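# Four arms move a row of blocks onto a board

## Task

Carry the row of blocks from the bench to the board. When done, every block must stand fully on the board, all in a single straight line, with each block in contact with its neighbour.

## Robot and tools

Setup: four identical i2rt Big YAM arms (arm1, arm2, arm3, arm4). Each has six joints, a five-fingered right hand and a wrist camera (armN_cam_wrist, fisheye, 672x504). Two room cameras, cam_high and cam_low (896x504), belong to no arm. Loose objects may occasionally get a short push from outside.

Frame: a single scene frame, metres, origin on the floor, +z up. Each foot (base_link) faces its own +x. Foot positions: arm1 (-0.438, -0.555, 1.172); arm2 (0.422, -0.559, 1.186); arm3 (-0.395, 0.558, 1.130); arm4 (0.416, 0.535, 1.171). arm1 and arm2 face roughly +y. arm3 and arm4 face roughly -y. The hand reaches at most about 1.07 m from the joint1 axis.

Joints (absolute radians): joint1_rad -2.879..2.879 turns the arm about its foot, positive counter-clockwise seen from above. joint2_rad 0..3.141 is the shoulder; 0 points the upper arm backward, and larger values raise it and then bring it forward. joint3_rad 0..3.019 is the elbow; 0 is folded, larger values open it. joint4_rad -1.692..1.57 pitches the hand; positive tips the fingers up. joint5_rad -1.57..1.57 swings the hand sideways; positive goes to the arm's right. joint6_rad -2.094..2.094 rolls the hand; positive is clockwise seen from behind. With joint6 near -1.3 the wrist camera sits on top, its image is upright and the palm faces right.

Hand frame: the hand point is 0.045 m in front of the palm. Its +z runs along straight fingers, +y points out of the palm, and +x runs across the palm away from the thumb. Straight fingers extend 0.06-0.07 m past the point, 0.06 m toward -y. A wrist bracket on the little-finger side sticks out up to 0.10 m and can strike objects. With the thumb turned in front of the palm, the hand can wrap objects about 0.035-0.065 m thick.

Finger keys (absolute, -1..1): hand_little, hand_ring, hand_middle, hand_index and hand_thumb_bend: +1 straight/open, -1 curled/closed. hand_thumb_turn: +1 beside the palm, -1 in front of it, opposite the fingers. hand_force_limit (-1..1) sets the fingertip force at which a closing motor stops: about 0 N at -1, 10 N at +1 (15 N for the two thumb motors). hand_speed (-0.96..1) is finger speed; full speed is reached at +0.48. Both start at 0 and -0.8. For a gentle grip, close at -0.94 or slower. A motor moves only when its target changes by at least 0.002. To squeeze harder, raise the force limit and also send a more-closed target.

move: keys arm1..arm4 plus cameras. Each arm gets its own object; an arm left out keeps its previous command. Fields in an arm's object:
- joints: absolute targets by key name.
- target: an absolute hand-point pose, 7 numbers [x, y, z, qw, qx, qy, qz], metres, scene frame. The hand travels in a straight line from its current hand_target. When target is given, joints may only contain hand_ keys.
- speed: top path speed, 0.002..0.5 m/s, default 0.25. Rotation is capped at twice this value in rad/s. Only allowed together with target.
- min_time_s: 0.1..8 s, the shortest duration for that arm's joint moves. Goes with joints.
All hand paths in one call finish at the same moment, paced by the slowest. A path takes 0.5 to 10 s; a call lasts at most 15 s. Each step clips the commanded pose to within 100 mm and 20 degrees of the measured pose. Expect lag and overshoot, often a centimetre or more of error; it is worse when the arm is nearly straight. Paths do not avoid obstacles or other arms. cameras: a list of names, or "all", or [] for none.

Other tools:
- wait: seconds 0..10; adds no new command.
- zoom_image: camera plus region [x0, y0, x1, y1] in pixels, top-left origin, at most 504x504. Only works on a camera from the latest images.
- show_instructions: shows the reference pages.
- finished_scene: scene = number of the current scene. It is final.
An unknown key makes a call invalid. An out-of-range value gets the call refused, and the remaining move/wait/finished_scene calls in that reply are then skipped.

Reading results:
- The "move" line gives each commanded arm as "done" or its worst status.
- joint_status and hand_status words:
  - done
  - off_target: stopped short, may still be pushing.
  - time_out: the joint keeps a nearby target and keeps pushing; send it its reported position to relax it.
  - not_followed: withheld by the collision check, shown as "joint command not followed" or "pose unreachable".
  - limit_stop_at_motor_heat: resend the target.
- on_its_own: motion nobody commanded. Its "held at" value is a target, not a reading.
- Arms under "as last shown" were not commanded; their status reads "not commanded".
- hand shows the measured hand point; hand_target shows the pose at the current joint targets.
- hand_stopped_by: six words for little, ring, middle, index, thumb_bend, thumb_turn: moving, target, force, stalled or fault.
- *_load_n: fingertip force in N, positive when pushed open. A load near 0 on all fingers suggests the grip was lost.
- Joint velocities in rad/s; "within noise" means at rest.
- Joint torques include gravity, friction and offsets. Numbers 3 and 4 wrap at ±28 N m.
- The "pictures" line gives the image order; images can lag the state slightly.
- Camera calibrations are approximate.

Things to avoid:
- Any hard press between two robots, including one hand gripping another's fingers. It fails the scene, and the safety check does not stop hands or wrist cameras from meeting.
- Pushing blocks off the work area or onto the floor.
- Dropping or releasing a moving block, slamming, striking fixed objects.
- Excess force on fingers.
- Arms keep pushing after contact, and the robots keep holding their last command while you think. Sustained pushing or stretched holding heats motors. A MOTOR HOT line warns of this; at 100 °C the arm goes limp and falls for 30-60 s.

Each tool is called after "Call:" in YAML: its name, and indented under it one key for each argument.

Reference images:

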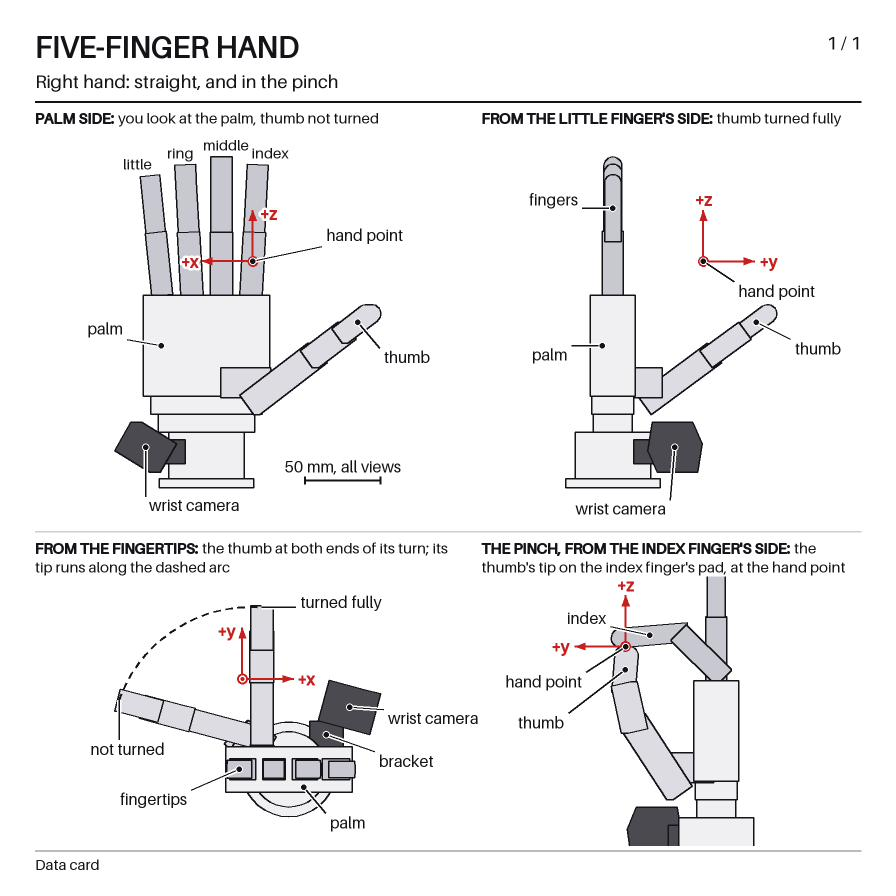

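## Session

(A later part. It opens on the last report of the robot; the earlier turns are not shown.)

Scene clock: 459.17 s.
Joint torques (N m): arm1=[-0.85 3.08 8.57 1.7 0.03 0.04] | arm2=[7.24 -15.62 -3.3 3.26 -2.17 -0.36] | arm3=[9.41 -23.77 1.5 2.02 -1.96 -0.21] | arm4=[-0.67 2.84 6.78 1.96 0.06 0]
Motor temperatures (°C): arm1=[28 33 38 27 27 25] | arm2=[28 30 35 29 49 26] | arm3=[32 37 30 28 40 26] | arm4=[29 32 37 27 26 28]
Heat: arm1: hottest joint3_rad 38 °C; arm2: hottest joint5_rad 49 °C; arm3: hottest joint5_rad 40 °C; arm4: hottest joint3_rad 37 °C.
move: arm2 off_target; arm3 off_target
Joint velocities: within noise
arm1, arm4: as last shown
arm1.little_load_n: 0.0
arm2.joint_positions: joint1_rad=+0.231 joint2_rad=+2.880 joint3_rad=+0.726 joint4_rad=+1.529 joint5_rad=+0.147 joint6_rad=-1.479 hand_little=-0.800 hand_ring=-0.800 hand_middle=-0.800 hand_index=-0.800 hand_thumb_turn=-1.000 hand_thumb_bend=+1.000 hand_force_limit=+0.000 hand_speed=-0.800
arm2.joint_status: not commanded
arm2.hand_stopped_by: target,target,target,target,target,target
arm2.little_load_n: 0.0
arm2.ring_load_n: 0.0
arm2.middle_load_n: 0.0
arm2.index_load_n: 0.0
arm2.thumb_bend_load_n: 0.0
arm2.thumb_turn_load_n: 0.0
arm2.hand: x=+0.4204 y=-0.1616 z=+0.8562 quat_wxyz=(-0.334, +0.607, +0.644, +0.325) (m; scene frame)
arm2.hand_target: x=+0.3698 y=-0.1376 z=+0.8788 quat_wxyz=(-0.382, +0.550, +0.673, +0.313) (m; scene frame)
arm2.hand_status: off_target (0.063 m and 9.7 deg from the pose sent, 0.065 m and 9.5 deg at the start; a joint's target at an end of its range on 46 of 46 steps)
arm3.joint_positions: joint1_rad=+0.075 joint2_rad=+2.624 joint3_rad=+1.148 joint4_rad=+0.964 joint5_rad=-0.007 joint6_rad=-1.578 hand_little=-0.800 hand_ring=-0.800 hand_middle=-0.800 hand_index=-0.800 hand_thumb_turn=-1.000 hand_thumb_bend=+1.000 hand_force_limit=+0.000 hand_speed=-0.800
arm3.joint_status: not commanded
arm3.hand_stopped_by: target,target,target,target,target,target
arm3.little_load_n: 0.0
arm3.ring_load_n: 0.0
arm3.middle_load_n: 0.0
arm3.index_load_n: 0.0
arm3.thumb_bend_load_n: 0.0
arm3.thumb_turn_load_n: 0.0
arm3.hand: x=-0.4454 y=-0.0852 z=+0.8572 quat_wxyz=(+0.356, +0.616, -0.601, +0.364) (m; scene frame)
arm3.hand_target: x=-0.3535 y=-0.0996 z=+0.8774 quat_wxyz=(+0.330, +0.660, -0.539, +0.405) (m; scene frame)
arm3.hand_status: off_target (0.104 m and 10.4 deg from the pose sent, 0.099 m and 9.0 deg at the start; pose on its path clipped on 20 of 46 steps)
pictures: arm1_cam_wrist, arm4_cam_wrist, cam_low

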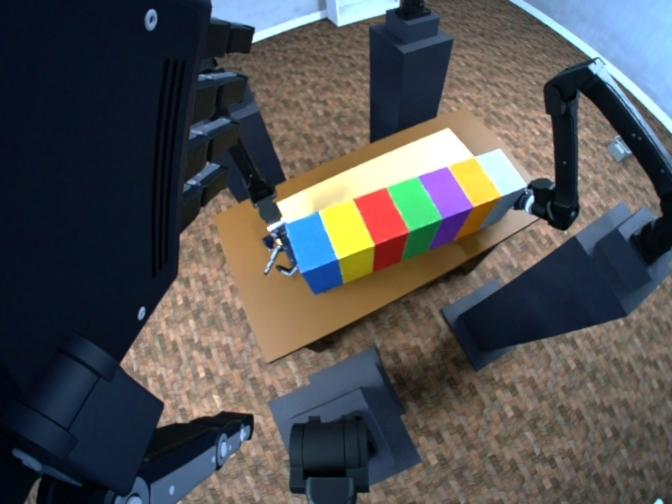

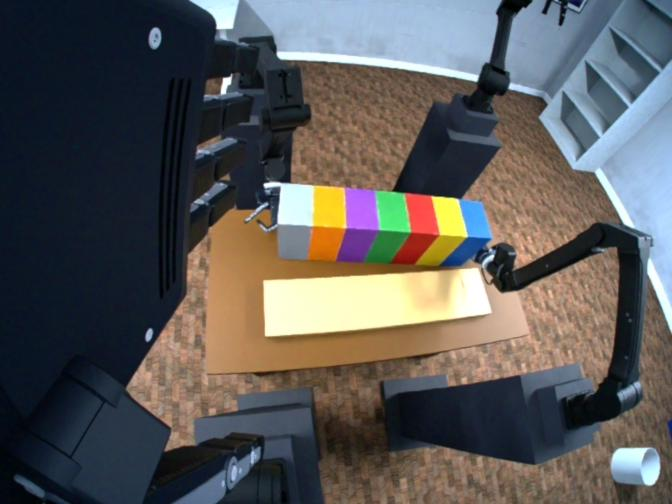

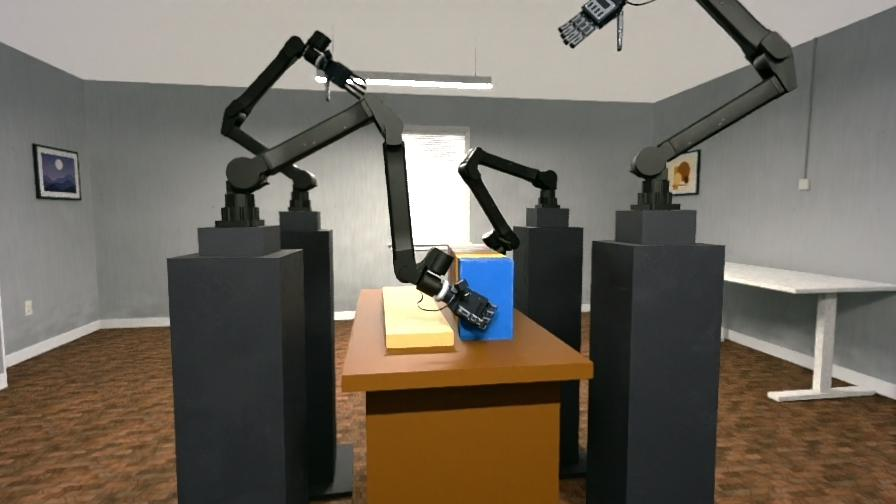

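Call:
move:
  arm2: {"target": [0.440, -0.160, 0.85, -0.3536, 0.6124, 0.6124, 0.3536], "speed": 0.1}
  arm3: {"target": [-0.455, -0.085, 0.84, 0.3695, 0.6029, -0.6029, 0.3695], "speed": 0.1}
  cameras: ["arm4_cam_wrist", "arm1_cam_wrist"]

Scene clock: 490.07 s.
Joint torques (N m): arm1=[-0.5 3.14 8.49 1.62 0.05 0.04] | arm2=[-0.26 -10.29 -2.21 2.89 0.24 0.02] | arm3=[0.03 -18.32 3.14 2.82 -0.09 0] | arm4=[-0.56 2.84 6.71 1.99 0.05 0]
Motor temperatures (°C): arm1=[28 33 38 27 27 25] | arm2=[28 32 34 29 43 26] | arm3=[32 38 30 28 39 26] | arm4=[28 32 38 27 26 28]
Heat: arm1: hottest joint3_rad 38 °C; arm2: hottest joint5_rad 43 °C; arm3: hottest joint5_rad 39 °C; arm4: hottest joint3_rad 38 °C.
move: arm2 off_target; arm3 off_target
Joint velocities: within noise
arm1, arm4: as last shown
arm2.joint_positions: joint1_rad=+0.196 joint2_rad=+2.891 joint3_rad=+0.741 joint4_rad=+1.538 joint5_rad=+0.163 joint6_rad=-1.471 hand_little=-0.800 hand_ring=-0.800 hand_middle=-0.800 hand_index=-0.800 hand_thumb_turn=-1.000 hand_thumb_bend=+1.000 hand_force_limit=+0.000 hand_speed=-0.800
arm2.joint_status: not commanded
arm2.hand_stopped_by: target,target,target,target,target,target
arm2.little_load_n: 0.0
arm2.ring_load_n: 0.0
arm2.middle_load_n: 0.0
arm2.index_load_n: 0.0
arm2.thumb_bend_load_n: 0.0
arm2.thumb_turn_load_n: 0.0
arm2.hand: x=+0.4363 y=-0.1588 z=+0.8540 quat_wxyz=(-0.329, +0.621, +0.625, +0.338) (m; scene frame)
arm2.hand_target: x=+0.4398 y=-0.1597 z=+0.8500 quat_wxyz=(-0.332, +0.626, +0.618, +0.341) (m; scene frame)
arm2.hand_status: off_target (0.006 m and 3.7 deg from the pose sent, 0.021 m and 5.4 deg at the start; a joint's target at an end of its range on 53 of 53 steps)
arm3.joint_positions: joint1_rad=+0.068 joint2_rad=+2.654 joint3_rad=+1.163 joint4_rad=+1.008 joint5_rad=+0.004 joint6_rad=-1.574 hand_little=-0.800 hand_ring=-0.800 hand_middle=-0.800 hand_index=-0.800 hand_thumb_turn=-1.000 hand_thumb_bend=+1.000 hand_force_limit=+0.000 hand_speed=-0.800
arm3.joint_status: not commanded
arm3.hand_stopped_by: target,target,target,target,target,target
arm3.little_load_n: 0.0
arm3.ring_load_n: 0.0
arm3.middle_load_n: 0.0
arm3.index_load_n: 0.0
arm3.thumb_bend_load_n: 0.0
arm3.thumb_turn_load_n: 0.0
arm3.hand: x=-0.4523 y=-0.0871 z=+0.8525 quat_wxyz=(+0.370, +0.605, -0.601, +0.369) (m; scene frame)
arm3.hand_target: x=-0.4550 y=-0.0845 z=+0.8403 quat_wxyz=(+0.369, +0.603, -0.603, +0.369) (m; scene frame)
arm3.hand_status: off_target (0.013 m and 0.3 deg from the pose sent, 0.020 m and 2.2 deg at the start)
pictures: arm1_cam_wrist, arm4_cam_wrist

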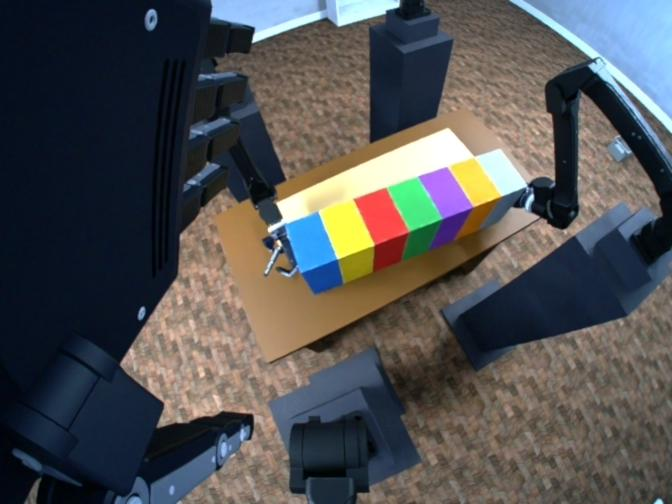

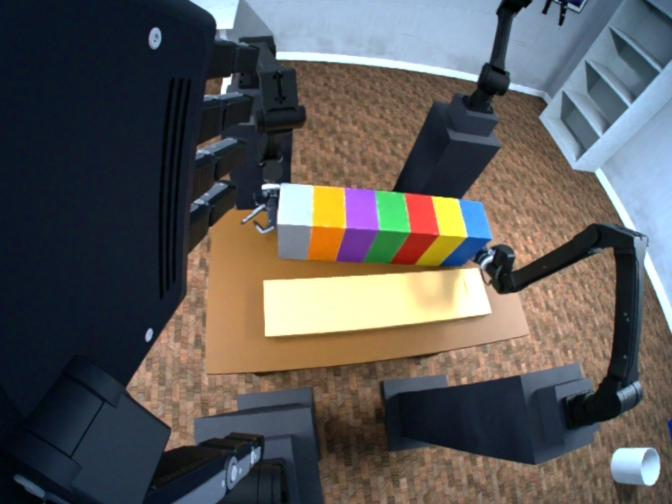

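Call:
move:
  arm2: {"joints": {"joint1_rad": 0.28, "joint5_rad": 0.03}, "min_time_s": 2}
  arm3: {"joints": {"joint1_rad": 0.24, "joint5_rad": -0.12}, "min_time_s": 2}

Call:
move:
  arm2: {"joints": {"joint2_rad": 2.715, "joint3_rad": 0.671, "joint4_rad": 1.499}, "min_time_s": 3}
  arm3: {"joints": {"joint2_rad": 2.50, "joint3_rad": 1.125, "joint4_rad": 0.892}, "min_time_s": 3}
  cameras: ["arm4_cam_wrist", "cam_low", "cam_high"]

Scene clock: 565.67 s.
Joint torques (N m): arm1=[-0.56 2.84 8.62 1.66 0.04 0.04] | arm2=[6.42 -10.34 -2.22 2.91 -2.47 -0.29] | arm3=[13.39 -17.9 3.06 2.99 -2.93 -0.16] | arm4=[-0.62 2.96 6.74 1.99 0.06 -0.01]
Motor temperatures (°C): arm1=[28 33 38 27 27 25] | arm2=[28 29 34 29 35 26] | arm3=[31 42 30 28 34 26] | arm4=[28 32 38 27 26 28]
Heat: arm1: hottest joint3_rad 38 °C; arm2: hottest joint5_rad 35 °C; arm3: hottest joint2_rad 42 °C; arm4: hottest joint3_rad 38 °C.
move: arm2 time_out; arm3 time_out
Joint velocities: within noise
arm1, arm4: as last shown
arm2.joint_positions: joint1_rad=+0.207 joint2_rad=+2.891 joint3_rad=+0.741 joint4_rad=+1.538 joint5_rad=+0.093 joint6_rad=-1.437 hand_little=-0.800 hand_ring=-0.800 hand_middle=-0.800 hand_index=-0.800 hand_thumb_turn=-1.000 hand_thumb_bend=+1.000 hand_force_limit=+0.000 hand_speed=-0.800
arm2.joint_status: joint1_rad time_out (moved +0.011 of +0.084); joint5_rad time_out (moved -0.070 of -0.133)
arm2.hand_stopped_by: target,target,target,target,target,target
arm2.little_load_n: 0.0
arm2.ring_load_n: 0.0
arm2.middle_load_n: 0.0
arm2.index_load_n: 0.0
arm2.thumb_bend_load_n: 0.0
arm2.thumb_turn_load_n: 0.0
arm2.on_its_own: joint1_rad reads +0.207 and still pushes toward +0.280 since a time_out; joint5_rad reads +0.093 and still pushes toward +0.030 since a time_out
arm2.hand: x=+0.4174 y=-0.1582 z=+0.8488 quat_wxyz=(-0.355, +0.618, +0.631, +0.306) (m; scene frame)
arm2.hand_target: x=+0.3766 y=-0.1585 z=+0.8442 quat_wxyz=(-0.381, +0.574, +0.670, +0.277) (m; scene frame)
arm2.hand_status: not commanded
arm3.joint_positions: joint1_rad=+0.070 joint2_rad=+2.655 joint3_rad=+1.164 joint4_rad=+1.008 joint5_rad=-0.046 joint6_rad=-1.555 hand_little=-0.800 hand_ring=-0.800 hand_middle=-0.800 hand_index=-0.800 hand_thumb_turn=-1.000 hand_thumb_bend=+1.000 hand_force_limit=+0.000 hand_speed=-0.800
arm3.joint_status: joint1_rad time_out (moved +0.002 of +0.172); joint5_rad time_out (moved -0.050 of -0.124)
arm3.hand_stopped_by: target,target,target,target,target,target
arm3.little_load_n: 0.0
arm3.ring_load_n: 0.0
arm3.middle_load_n: 0.0
arm3.index_load_n: 0.0
arm3.thumb_bend_load_n: 0.5
arm3.thumb_turn_load_n: 0.0
arm3.on_its_own: joint1_rad reads +0.070 and still pushes toward +0.240 since a time_out; joint5_rad reads -0.046 and still pushes toward -0.120 since a time_out
arm3.hand: x=-0.4406 y=-0.0891 z=+0.8499 quat_wxyz=(+0.350, +0.609, -0.597, +0.388) (m; scene frame)
arm3.hand_target: x=-0.3166 y=-0.0861 z=+0.8378 quat_wxyz=(+0.296, +0.673, -0.521, +0.433) (m; scene frame)
arm3.hand_status: not commanded
pictures: none

not run: a stop came earlier in this reply.

Call:
move:
  arm2: {"joints": {"joint2_rad": 2.715, "joint3_rad": 0.671, "joint4_rad": 1.499}, "min_time_s": 3}
  arm3: {"joints": {"joint2_rad": 2.50, "joint3_rad": 1.125, "joint4_rad": 0.892}, "min_time_s": 3}
  cameras: ["arm4_cam_wrist", "cam_low", "cam_high"]

Scene clock: 594.17 s.
Joint torques (N m): arm1=[-0.67 3.14 8.59 1.68 0.01 0.04] | arm2=[6.42 -17.55 -1.87 4.45 -2.57 -0.29] | arm3=[13.27 -26.4 3.51 3.08 -2.76 -0.29] | arm4=[-0.56 2.73 6.75 2.03 0.06 0]
Motor temperatures (°C): arm1=[28 33 38 27 27 25] | arm2=[28 29 33 29 41 26] | arm3=[33 41 30 28 47 26] | arm4=[28 32 38 27 26 28]
Heat: arm1: hottest joint3_rad 38 °C; arm2: hottest joint5_rad 41 °C; arm3: hottest joint5_rad 47 °C; arm4: hottest joint3_rad 38 °C.
move: arm2 done; arm3 done
Joint velocities: within noise
arm1, arm4: as last shown
arm1.ring_load_n: -0.5
arm1.middle_load_n: -0.5
arm2.joint_positions: joint1_rad=+0.207 joint2_rad=+2.790 joint3_rad=+0.656 joint4_rad=+1.448 joint5_rad=+0.096 joint6_rad=-1.437 hand_little=-0.800 hand_ring=-0.800 hand_middle=-0.800 hand_index=-0.800 hand_thumb_turn=-1.000 hand_thumb_bend=+1.000 hand_force_limit=+0.000 hand_speed=-0.800
arm2.joint_status: all done
arm2.hand_stopped_by: target,target,target,target,target,target
arm2.little_load_n: 0.5
arm2.ring_load_n: 0.0
arm2.middle_load_n: 0.0
arm2.index_load_n: 0.0
arm2.thumb_bend_load_n: 0.0
arm2.thumb_turn_load_n: 0.0
arm2.on_its_own: joint1_rad reads +0.207 and still pushes toward +0.280 since a time_out; joint5_rad reads +0.096 and still pushes toward +0.030 since a time_out
arm2.hand: x=+0.4205 y=-0.1716 z=+0.8704 quat_wxyz=(-0.327, +0.628, +0.644, +0.289) (m; scene frame)
arm2.hand_target: x=+0.3666 y=-0.1246 z=+0.9082 quat_wxyz=(-0.403, +0.565, +0.659, +0.291) (m; scene frame)
arm2.hand_status: not commanded
arm3.joint_positions: joint1_rad=+0.079 joint2_rad=+2.577 joint3_rad=+1.108 joint4_rad=+0.867 joint5_rad=-0.050 joint6_rad=-1.547 hand_little=-0.800 hand_ring=-0.800 hand_middle=-0.800 hand_index=-0.800 hand_thumb_turn=-1.000 hand_thumb_bend=+1.000 hand_force_limit=+0.000 hand_speed=-0.800
arm3.joint_status: all done
arm3.hand_stopped_by: target,target,target,target,target,target
arm3.little_load_n: 0.0
arm3.ring_load_n: 0.0
arm3.middle_load_n: 0.0
arm3.index_load_n: 0.0
arm3.thumb_bend_load_n: 0.0
arm3.thumb_turn_load_n: 0.5
arm3.on_its_own: joint1_rad reads +0.079 and still pushes toward +0.240 since a time_out; joint5_rad reads -0.050 and still pushes toward -0.120 since a time_out
arm3.hand: x=-0.4340 y=-0.0679 z=+0.8528 quat_wxyz=(+0.310, +0.630, -0.618, +0.355) (m; scene frame)
arm3.hand_target: x=-0.3126 y=-0.1087 z=+0.9109 quat_wxyz=(+0.295, +0.673, -0.522, +0.432) (m; scene frame)
arm3.hand_status: not commanded
arm4.ring_load_n: 0.5
pictures: arm4_cam_wrist, cam_high, cam_low

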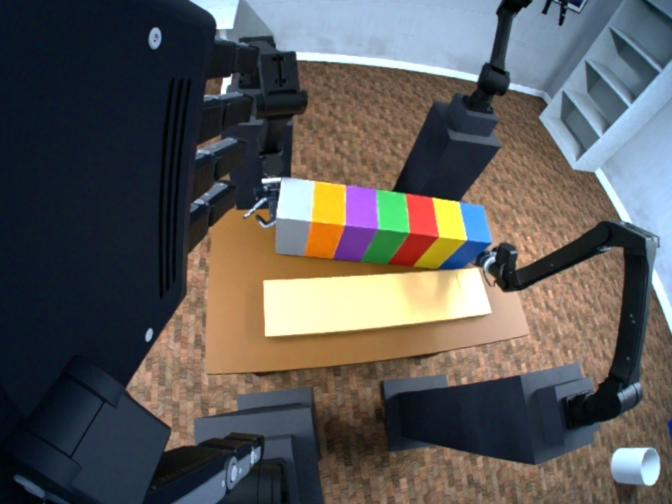

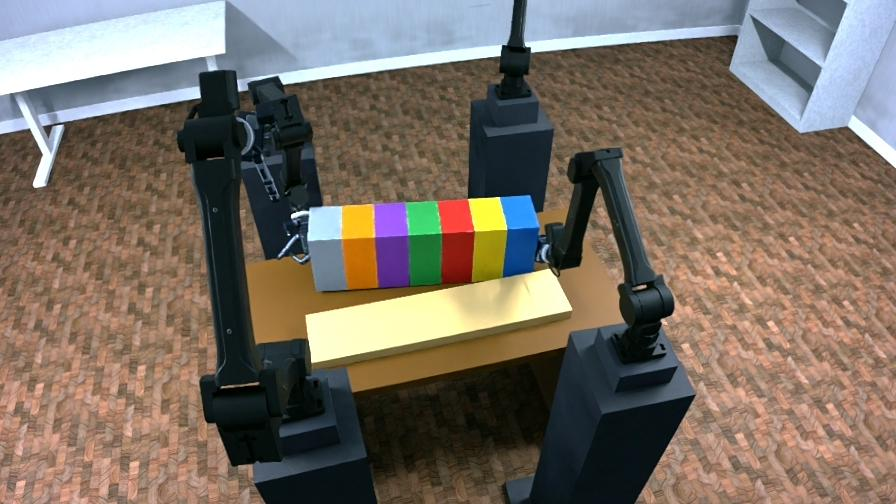

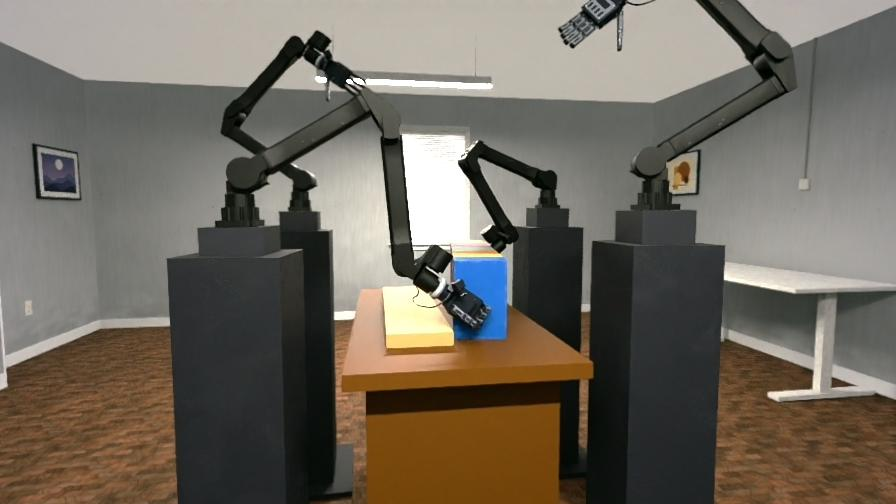

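Call:
zoom_image:
  camera: "arm4_cam_wrist"
  region: [200, 150, 560, 360]

Call:
zoom_image:
  camera: "cam_low"
  region: [360, 220, 600, 400]

Scaled by 1.400 from the camera's 672x504 image, which has a finer 960x720 frame.

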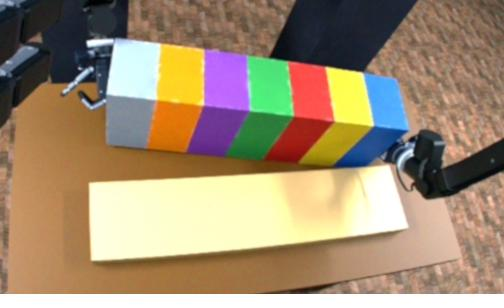

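Scaled by 2.100 from the camera's 896x504 image, which has a finer 1280x720 frame.

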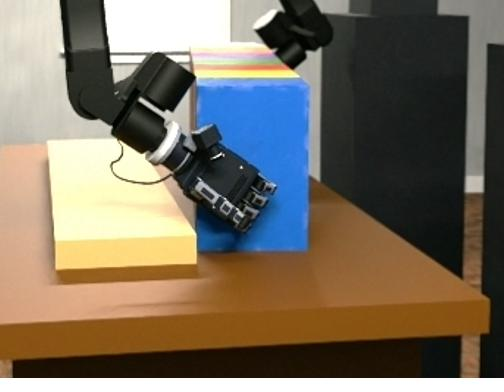

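Call:
zoom_image:
  camera: "cam_high"
  region: [280, 180, 600, 370]

Call:
move:
  arm2: {"target": [0.440, -0.172, 0.868, -0.3536, 0.6124, 0.6124, 0.3536], "speed": 0.08}
  arm3: {"target": [-0.455, -0.068, 0.85, 0.3695, 0.6029, -0.6029, 0.3695], "speed": 0.08}
  cameras: ["arm4_cam_wrist", "cam_low", "cam_high", "arm1_cam_wrist"]

Scaled by 1.575 from the camera's 896x504 image, which has a finer 1280x720 frame.

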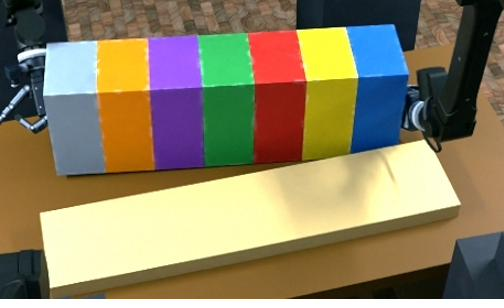

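Scene clock: 635.17 s.
Joint torques (N m): arm1=[-0.62 2.96 8.61 1.63 0.03 0.03] | arm2=[-0.15 -9.99 -2.37 2.86 0.26 -0.13] | arm3=[-0.73 -17.79 2.55 3.17 0.13 -0.16] | arm4=[-0.67 3.02 6.75 2.04 0.06 0.01]
Motor temperatures (°C): arm1=[28 32 38 27 27 25] | arm2=[28 33 33 29 44 26] | arm3=[33 41 30 28 51 26] | arm4=[28 32 38 27 26 28]
Heat: arm1: hottest joint3_rad 38 °C; arm2: hottest joint5_rad 44 °C; arm3: hottest joint5_rad 51 °C; arm4: hottest joint3_rad 38 °C.
move: arm2 off_target; arm3 off_target
Joint velocities: within noise
arm1, arm4: as last shown
arm1.ring_load_n: 0.0
arm1.middle_load_n: 0.0
arm2.joint_positions: joint1_rad=+0.207 joint2_rad=+2.844 joint3_rad=+0.675 joint4_rad=+1.538 joint5_rad=+0.177 joint6_rad=-1.443 hand_little=-0.800 hand_ring=-0.800 hand_middle=-0.800 hand_index=-0.800 hand_thumb_turn=-1.000 hand_thumb_bend=+1.000 hand_force_limit=+0.000 hand_speed=-0.800
arm2.joint_status: not commanded
arm2.hand_stopped_by: target,target,target,target,target,target
arm2.little_load_n: 0.0
arm2.ring_load_n: 0.0
arm2.middle_load_n: 0.0
arm2.index_load_n: 0.0
arm2.thumb_bend_load_n: 0.0
arm2.thumb_turn_load_n: 0.0
arm2.hand: x=+0.4360 y=-0.1713 z=+0.8715 quat_wxyz=(-0.325, +0.631, +0.621, +0.332) (m; scene frame)
arm2.hand_target: x=+0.4398 y=-0.1716 z=+0.8682 quat_wxyz=(-0.325, +0.630, +0.619, +0.337) (m; scene frame)
arm2.hand_status: off_target (0.005 m and 4.7 deg from the pose sent, 0.020 m and 8.9 deg at the start; a joint's target at an end of its range on 63 of 78 steps)
arm3.joint_positions: joint1_rad=+0.072 joint2_rad=+2.627 joint3_rad=+1.103 joint4_rad=+1.042 joint5_rad=-0.001 joint6_rad=-1.559 hand_little=-0.800 hand_ring=-0.800 hand_middle=-0.800 hand_index=-0.800 hand_thumb_turn=-1.000 hand_thumb_bend=+1.000 hand_force_limit=+0.000 hand_speed=-0.800
arm3.joint_status: not commanded
arm3.hand_stopped_by: target,target,target,target,target,target
arm3.little_load_n: 0.0
arm3.ring_load_n: 0.0
arm3.middle_load_n: 0.0
arm3.index_load_n: 0.0
arm3.thumb_bend_load_n: 0.0
arm3.thumb_turn_load_n: 0.0
arm3.hand: x=-0.4480 y=-0.0710 z=+0.8605 quat_wxyz=(+0.364, +0.603, -0.603, +0.374) (m; scene frame)
arm3.hand_target: x=-0.4550 y=-0.0676 z=+0.8502 quat_wxyz=(+0.369, +0.603, -0.603, +0.369) (m; scene frame)
arm3.hand_status: off_target (0.013 m and 0.8 deg from the pose sent, 0.021 m and 7.8 deg at the start; pose on its path clipped on 17 of 78 steps)
arm4.ring_load_n: 0.0
pictures: arm1_cam_wrist, arm4_cam_wrist, cam_high, cam_low

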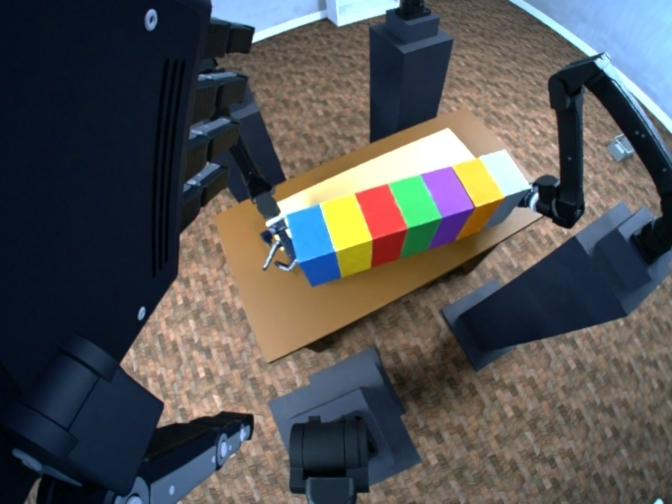

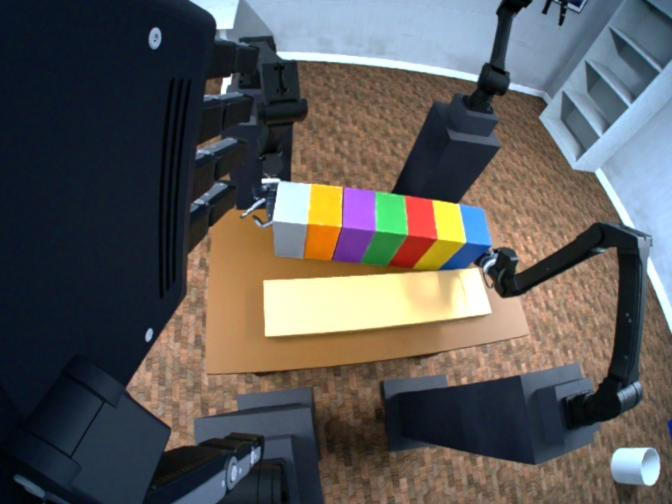

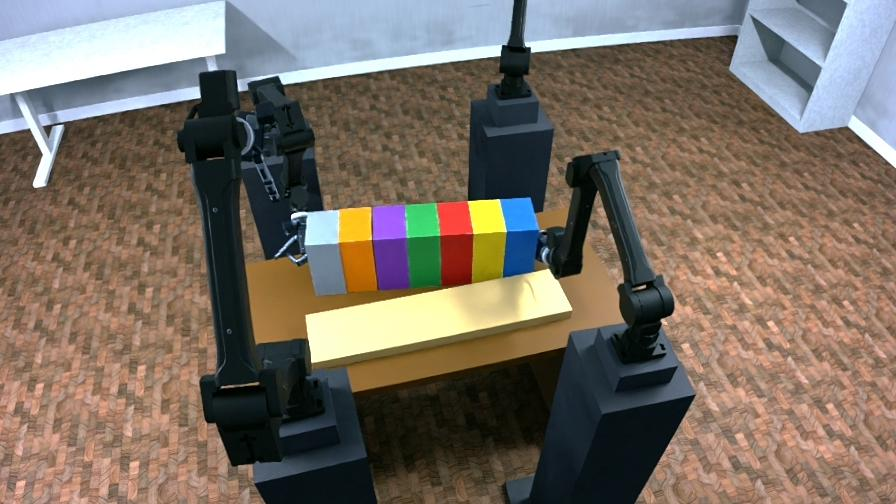

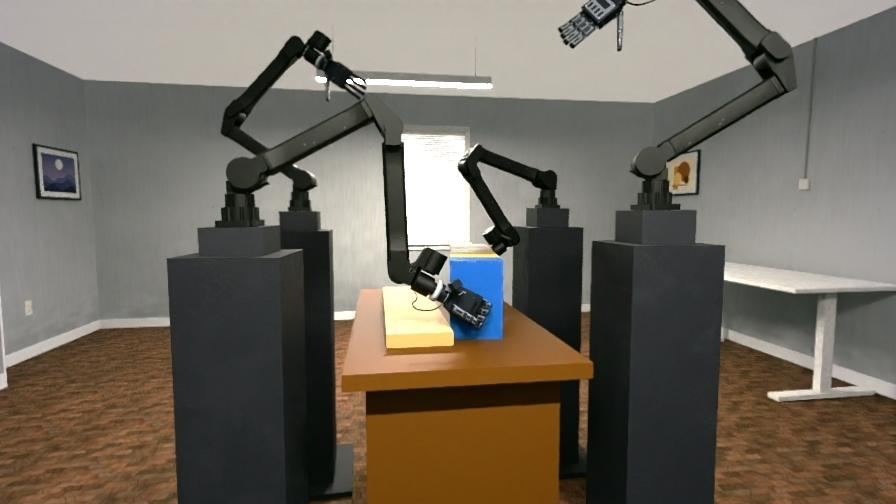

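Call:
zoom_image:
  camera: "cam_high"
  region: [280, 180, 600, 370]

Call:
zoom_image:
  camera: "arm1_cam_wrist"
  region: [200, 110, 580, 330]

Call:
zoom_image:
  camera: "cam_low"
  region: [360, 220, 600, 400]

Scaled by 1.575 from the camera's 896x504 image, which has a finer 1280x720 frame.

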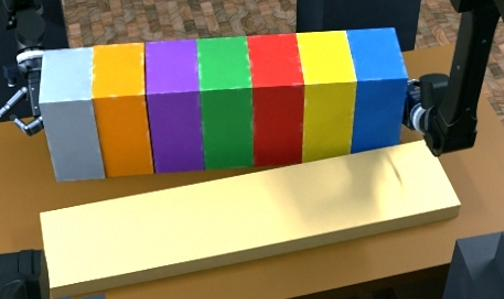

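Scaled by 1.326 from the camera's 672x504 image, which has a finer 960x720 frame.

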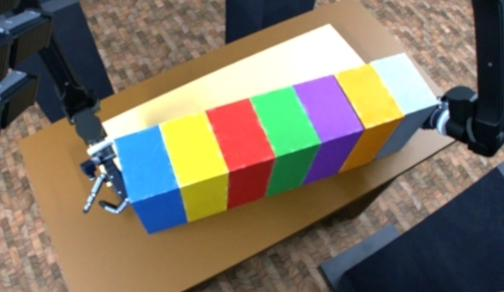

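Scaled by 2.100 from the camera's 896x504 image, which has a finer 1280x720 frame.

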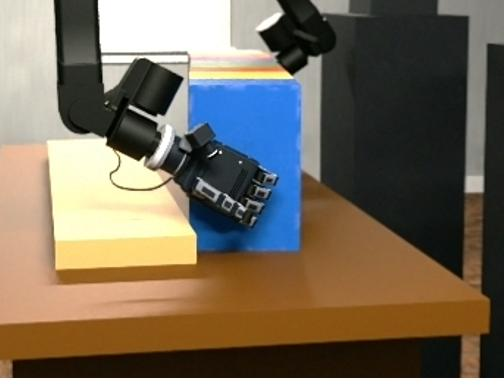

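Call:
move:
  arm2: {"target": [0.455, -0.130, 0.852, -0.3536, 0.6124, 0.6124, 0.3536], "speed": 0.1}
  arm3: {"target": [-0.475, -0.085, 0.845, 0.3695, 0.6029, -0.6029, 0.3695], "speed": 0.1}
  cameras: ["arm4_cam_wrist", "arm1_cam_wrist"]

Call:
zoom_image:
  camera: "arm4_cam_wrist"
  region: [200, 150, 560, 360]

Scene clock: 720.57 s.
Joint torques (N m): arm1=[-0.62 3.02 8.62 1.63 0.07 0.03] | arm2=[-0.09 -10.7 -1.8 2.95 0.05 -0.13] | arm3=[-0.91 -19.43 2.86 1.8 -0.11 -0.17] | arm4=[-0.62 2.84 6.74 1.99 0.07 0.01]
Motor temperatures (°C): arm1=[28 32 39 27 27 25] | arm2=[28 29 33 29 33 25] | arm3=[31 42 30 28 36 26] | arm4=[28 32 38 27 26 28]
Heat: arm1: hottest joint3_rad 39 °C; arm2: hottest joint3_rad 33 °C; arm3: hottest joint2_rad 42 °C; arm4: hottest joint3_rad 38 °C.
move: arm2 done; arm3 off_target
Joint velocities: within noise
arm1, arm4: as last shown
arm2.joint_positions: joint1_rad=+0.116 joint2_rad=+2.883 joint3_rad=+0.790 joint4_rad=+1.538 joint5_rad=+0.090 joint6_rad=-1.506 hand_little=-0.800 hand_ring=-0.800 hand_middle=-0.800 hand_index=-0.800 hand_thumb_turn=-1.000 hand_thumb_bend=+1.000 hand_force_limit=+0.000 hand_speed=-0.800
arm2.joint_status: not commanded
arm2.hand_stopped_by: target,target,target,target,target,target
arm2.little_load_n: 0.0
arm2.ring_load_n: 0.0
arm2.middle_load_n: 0.5
arm2.index_load_n: 0.0
arm2.thumb_bend_load_n: 0.0
arm2.thumb_turn_load_n: 0.0
arm2.hand: x=+0.4516 y=-0.1287 z=+0.8560 quat_wxyz=(-0.351, +0.616, +0.614, +0.348) (m; scene frame)
arm2.hand_target: x=+0.4549 y=-0.1299 z=+0.8522 quat_wxyz=(-0.351, +0.614, +0.613, +0.352) (m; scene frame)
arm2.hand_status: done (0.005 m and 0.8 deg from the pose sent, 0.050 m and 4.7 deg at the start; a joint's target at an end of its range on 36 of 36 steps)
arm3.joint_positions: joint1_rad=+0.027 joint2_rad=+2.643 joint3_rad=+1.155 joint4_rad=+1.030 joint5_rad=-0.032 joint6_rad=-1.578 hand_little=-0.800 hand_ring=-0.800 hand_middle=-0.800 hand_index=-0.800 hand_thumb_turn=-1.000 hand_thumb_bend=+1.000 hand_force_limit=+0.000 hand_speed=-0.800
arm3.joint_status: not commanded
arm3.hand_stopped_by: target,target,target,target,target,target
arm3.little_load_n: 0.0
arm3.ring_load_n: 0.0
arm3.middle_load_n: 0.0
arm3.index_load_n: 0.0
arm3.thumb_bend_load_n: 0.0
arm3.thumb_turn_load_n: 0.0
arm3.hand: x=-0.4717 y=-0.0896 z=+0.8616 quat_wxyz=(+0.375, +0.596, -0.601, +0.379) (m; scene frame)
arm3.hand_target: x=-0.4748 y=-0.0842 z=+0.8453 quat_wxyz=(+0.369, +0.603, -0.603, +0.370) (m; scene frame)
arm3.hand_status: off_target (0.018 m and 1.5 deg from the pose sent, 0.034 m and 0.8 deg at the start)
pictures: arm1_cam_wrist, arm4_cam_wrist

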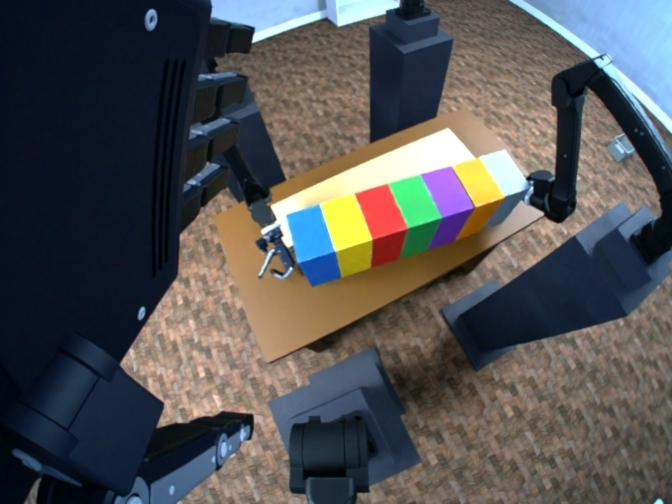

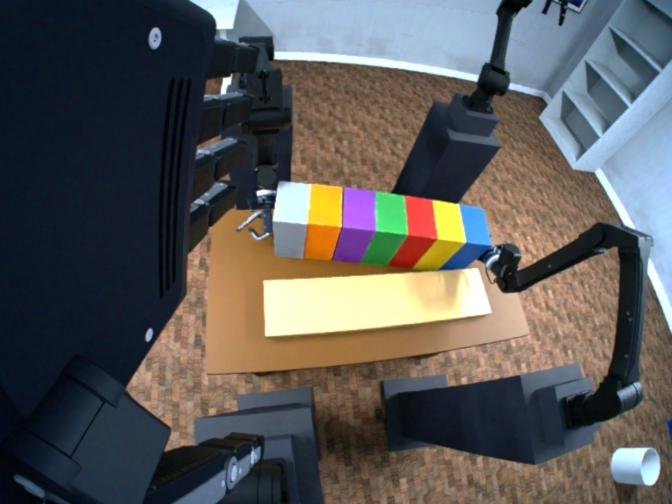

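Scaled by 1.400 from the camera's 672x504 image, which has a finer 960x720 frame.

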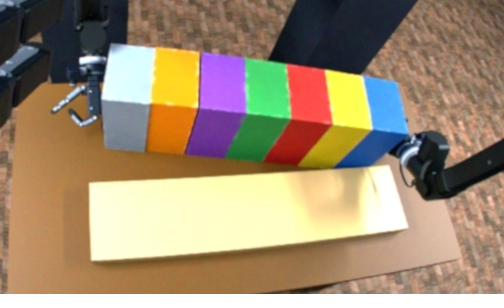

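Call:
move:
  arm2: {"target": [0.408, -0.128, 0.848, -0.3536, 0.6124, 0.6124, 0.3536], "speed": 0.06}
  arm3: {"target": [-0.390, -0.090, 0.835, 0.3695, 0.6029, -0.6029, 0.3695], "speed": 0.1}
  cameras: []

Call:
move:
  arm2: {"target": [0.408, -0.080, 0.850, -0.3774, 0.5682, 0.6537, 0.3281], "speed": 0.04}
  arm3: {"target": [-0.390, -0.145, 0.840, 0.3428, 0.6435, -0.5593, 0.3944], "speed": 0.04}
  cameras: ["arm4_cam_wrist", "arm1_cam_wrist", "cam_low", "cam_high"]

Call:
zoom_image:
  camera: "arm4_cam_wrist"
  region: [200, 150, 560, 360]

Scene clock: 734.57 s.
Joint torques (N m): arm1=[-0.62 3.02 8.65 1.59 0.03 0.03] | arm2=[5.25 -10.99 -0.7 1.47 -0.04 -0.04] | arm3=[6.24 -17.44 4.45 1.5 -0.51 0.01] | arm4=[-0.62 2.96 6.72 1.98 0.07 0.01]
Motor temperatures (°C): arm1=[28 32 39 27 27 25] | arm2=[28 30 33 29 32 25] | arm3=[31 40 30 28 35 26] | arm4=[28 32 38 27 26 28]
Heat: arm1: hottest joint3_rad 39 °C; arm2: hottest joint3_rad 33 °C; arm3: hottest joint2_rad 40 °C; arm4: hottest joint3_rad 38 °C.
move: arm2 off_target; arm3 off_target
Joint velocities: within noise
arm1.joint_positions: joint1_rad=-0.377 joint2_rad=+0.576 joint3_rad=+1.428 joint4_rad=-1.478 joint5_rad=-0.014 joint6_rad=-1.159 hand_little=+1.000 hand_ring=+1.000 hand_middle=+1.000 hand_index=+1.000 hand_thumb_turn=+1.000 hand_thumb_bend=+1.000 hand_force_limit=+0.000 hand_speed=-0.800
arm1.joint_status: not commanded
arm1.hand_stopped_by: target,target,target,target,target,target
arm1.little_load_n: 0.0
arm1.ring_load_n: 0.0
arm1.middle_load_n: 0.0
arm1.index_load_n: 0.0
arm1.thumb_bend_load_n: 0.0
arm1.thumb_turn_load_n: 0.0
arm1.hand: x=-0.3296 y=-0.4066 z=+1.6531 quat_wxyz=(-0.327, +0.827, +0.329, +0.317) (m; scene frame)
arm1.hand_target: x=-0.3297 y=-0.4069 z=+1.6644 quat_wxyz=(-0.336, +0.821, +0.327, +0.326) (m; scene frame)
arm1.hand_status: not commanded
arm2.joint_positions: joint1_rad=+0.210 joint2_rad=+2.884 joint3_rad=+0.800 joint4_rad=+1.538 joint5_rad=+0.230 joint6_rad=-1.434 hand_little=-0.800 hand_ring=-0.800 hand_middle=-0.800 hand_index=-0.800 hand_thumb_turn=-1.000 hand_thumb_bend=+1.000 hand_force_limit=+0.000 hand_speed=-0.800
arm2.joint_status: not commanded
arm2.hand_stopped_by: target,target,target,target,target,target
arm2.little_load_n: 0.0
arm2.ring_load_n: 0.0
arm2.middle_load_n: 0.0
arm2.index_load_n: 0.0
arm2.thumb_bend_load_n: 0.0
arm2.thumb_turn_load_n: 0.5
arm2.hand: x=+0.4355 y=-0.1306 z=+0.8581 quat_wxyz=(-0.344, +0.629, +0.592, +0.368) (m; scene frame)
arm2.hand_target: x=+0.4089 y=-0.1290 z=+0.8487 quat_wxyz=(-0.354, +0.612, +0.612, +0.354) (m; scene frame)
arm2.hand_status: off_target (0.029 m and 3.6 deg from the pose sent, 0.044 m and 0.8 deg at the start)
arm3.joint_positions: joint1_rad=+0.115 joint2_rad=+2.657 joint3_rad=+1.171 joint4_rad=+1.028 joint5_rad=+0.132 joint6_rad=-1.514 hand_little=-0.800 hand_ring=-0.800 hand_middle=-0.800 hand_index=-0.800 hand_thumb_turn=-1.000 hand_thumb_bend=+1.000 hand_force_limit=+0.000 hand_speed=-0.800
arm3.joint_status: not commanded
arm3.hand_stopped_by: target,target,target,target,target,target
arm3.little_load_n: 0.0
arm3.ring_load_n: 0.0
arm3.middle_load_n: -0.5
arm3.index_load_n: 0.0
arm3.thumb_bend_load_n: 0.0
arm3.thumb_turn_load_n: 0.0
arm3.hand: x=-0.4442 y=-0.0859 z=+0.8577 quat_wxyz=(+0.396, +0.571, -0.623, +0.359) (m; scene frame)
arm3.hand_target: x=-0.3918 y=-0.0857 z=+0.8371 quat_wxyz=(+0.370, +0.603, -0.603, +0.369) (m; scene frame)
arm3.hand_status: off_target (0.059 m and 5.4 deg from the pose sent, 0.086 m and 1.5 deg at the start)
arm4.joint_positions: joint1_rad=-0.147 joint2_rad=+0.605 joint3_rad=+1.419 joint4_rad=-1.430 joint5_rad=+0.099 joint6_rad=-1.411 hand_little=+1.000 hand_ring=+1.000 hand_middle=+1.000 hand_index=+1.000 hand_thumb_turn=+1.000 hand_thumb_bend=+1.000 hand_force_limit=+0.000 hand_speed=-0.800
arm4.joint_status: not commanded
arm4.hand_stopped_by: target,target,target,target,target,target
arm4.little_load_n: 0.0
arm4.ring_load_n: 0.0
arm4.middle_load_n: 0.0
arm4.index_load_n: 0.0
arm4.thumb_bend_load_n: -0.5
arm4.thumb_turn_load_n: 0.0
arm4.hand: x=+0.3205 y=+0.3419 z=+1.6664 quat_wxyz=(+0.348, +0.519, -0.720, +0.302) (m; scene frame)
arm4.hand_target: x=+0.3205 y=+0.3424 z=+1.6774 quat_wxyz=(+0.356, +0.515, -0.716, +0.310) (m; scene frame)
arm4.hand_status: not commanded
pictures: none
No camera images: "cameras" was empty.

Scene clock: 736.87 s.
Joint torques (N m): arm1=[-0.79 3.14 8.61 1.66 0.05 0.02] | arm2=[3.43 -13.45 1.29 1.07 -1.46 -0.45] | arm3=[4.84 -18.43 6.39 1.26 -1.35 -0.4] | arm4=[-0.67 2.96 6.72 2 0.05 -0.01]
Motor temperatures (°C): arm1=[28 32 39 27 27 25] | arm2=[28 30 33 29 32 25] | arm3=[31 40 30 28 35 26] | arm4=[28 32 38 27 26 28]
Heat: arm1: hottest joint3_rad 39 °C; arm2: hottest joint3_rad 33 °C; arm3: hottest joint2_rad 40 °C; arm4: hottest joint3_rad 38 °C.
move: arm2 off_target; arm3 off_target
Joint velocities: within noise
arm1, arm4: as last shown
arm2.joint_positions: joint1_rad=+0.136 joint2_rad=+2.861 joint3_rad=+0.840 joint4_rad=+1.460 joint5_rad=+0.062 joint6_rad=-1.510 hand_little=-0.800 hand_ring=-0.800 hand_middle=-0.800 hand_index=-0.800 hand_thumb_turn=-1.000 hand_thumb_bend=+1.000 hand_force_limit=+0.000 hand_speed=-0.800
arm2.joint_status: not commanded
arm2.hand_stopped_by: target,target,target,target,target,target
arm2.little_load_n: 0.0
arm2.ring_load_n: 0.0
arm2.middle_load_n: 0.0
arm2.index_load_n: 0.0
arm2.thumb_bend_load_n: 0.0
arm2.thumb_turn_load_n: 0.0
arm2.hand: x=+0.4347 y=-0.1045 z=+0.8495 quat_wxyz=(-0.360, +0.604, +0.627, +0.334) (m; scene frame)
arm2.hand_target: x=+0.4079 y=-0.0815 z=+0.8514 quat_wxyz=(-0.378, +0.568, +0.653, +0.329) (m; scene frame)
arm2.hand_status: off_target (0.036 m and 5.6 deg from the pose sent, 0.058 m and 11.6 deg at the start)
arm3.joint_positions: joint1_rad=+0.078 joint2_rad=+2.664 joint3_rad=+1.277 joint4_rad=+0.915 joint5_rad=-0.020 joint6_rad=-1.563 hand_little=-0.800 hand_ring=-0.800 hand_middle=-0.800 hand_index=-0.800 hand_thumb_turn=-1.000 hand_thumb_bend=+1.000 hand_force_limit=+0.000 hand_speed=-0.800
arm3.joint_status: not commanded
arm3.hand_stopped_by: target,target,target,target,target,target
arm3.little_load_n: 0.0
arm3.ring_load_n: 0.5
arm3.middle_load_n: 0.0
arm3.index_load_n: 0.0
arm3.thumb_bend_load_n: 0.0
arm3.thumb_turn_load_n: 0.5
arm3.hand: x=-0.4403 y=-0.1303 z=+0.8558 quat_wxyz=(+0.362, +0.607, -0.595, +0.383) (m; scene frame)
arm3.hand_target: x=-0.3906 y=-0.1402 z=+0.8424 quat_wxyz=(+0.343, +0.643, -0.559, +0.395) (m; scene frame)
arm3.hand_status: off_target (0.055 m and 6.4 deg from the pose sent, 0.082 m and 13.3 deg at the start)
arm4.thumb_bend_load_n: 0.0
pictures: arm1_cam_wrist, arm4_cam_wrist, cam_high, cam_low

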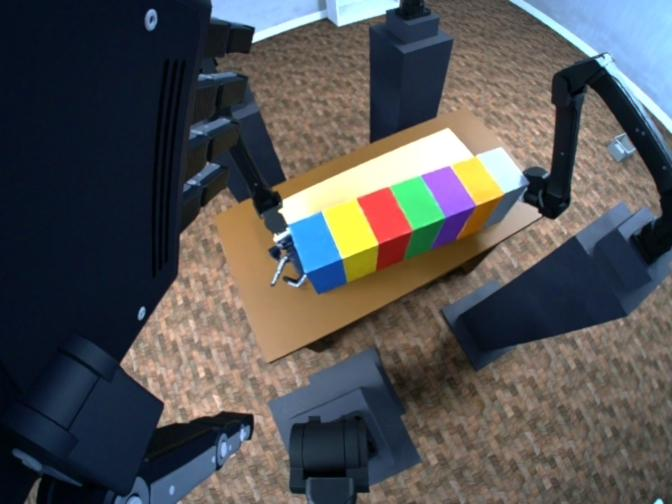

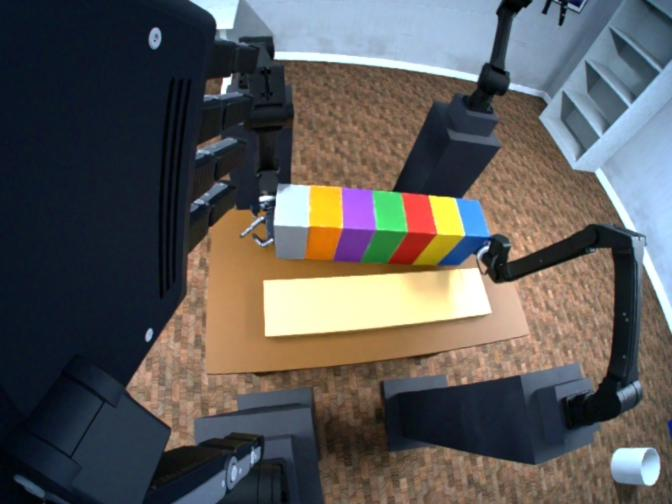

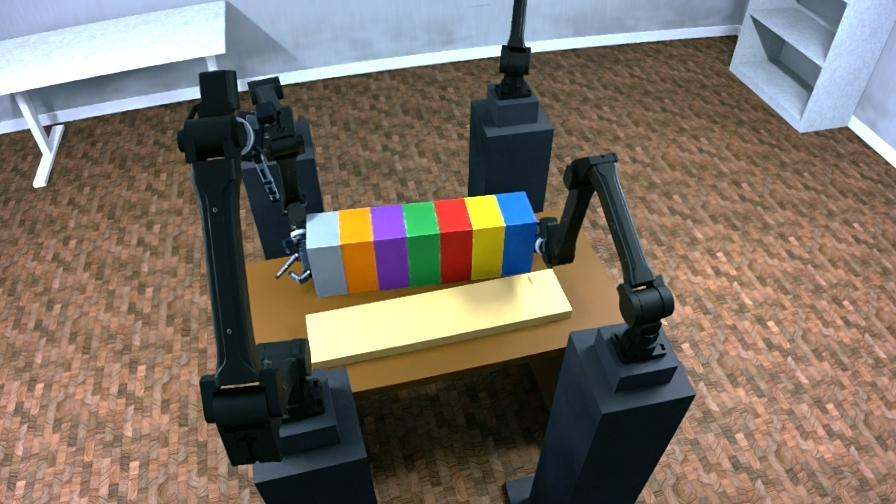

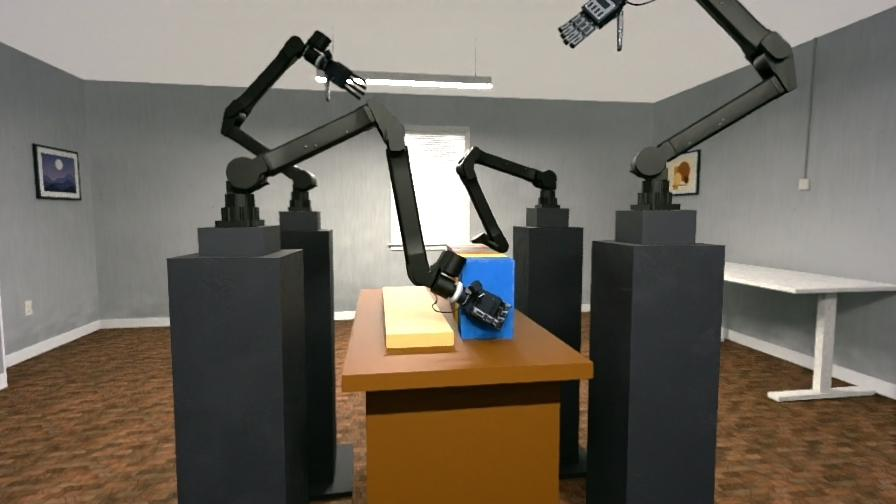

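Scaled by 1.400 from the camera's 672x504 image, which has a finer 960x720 frame.

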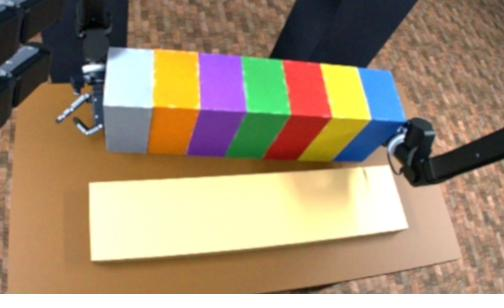

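Call:
zoom_image:
  camera: "cam_high"
  region: [290, 180, 450, 330]

Call:
zoom_image:
  camera: "cam_high"
  region: [440, 180, 600, 330]

Scaled by 3.150 from the camera's 896x504 image, which has a finer 1280x720 frame.

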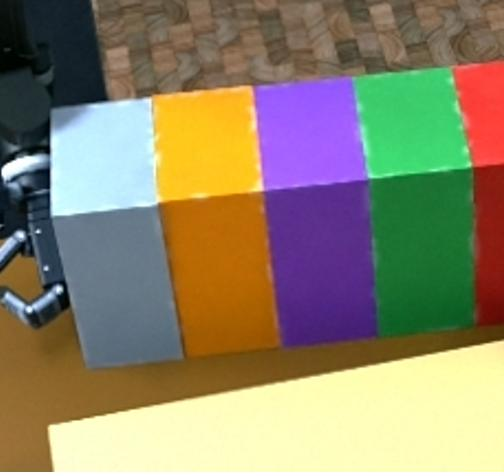

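Scaled by 3.150 from the camera's 896x504 image, which has a finer 1280x720 frame.

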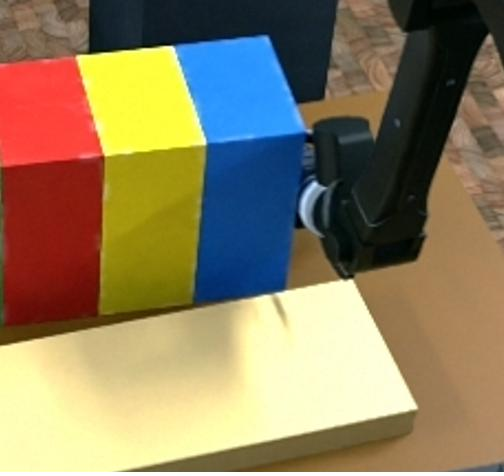

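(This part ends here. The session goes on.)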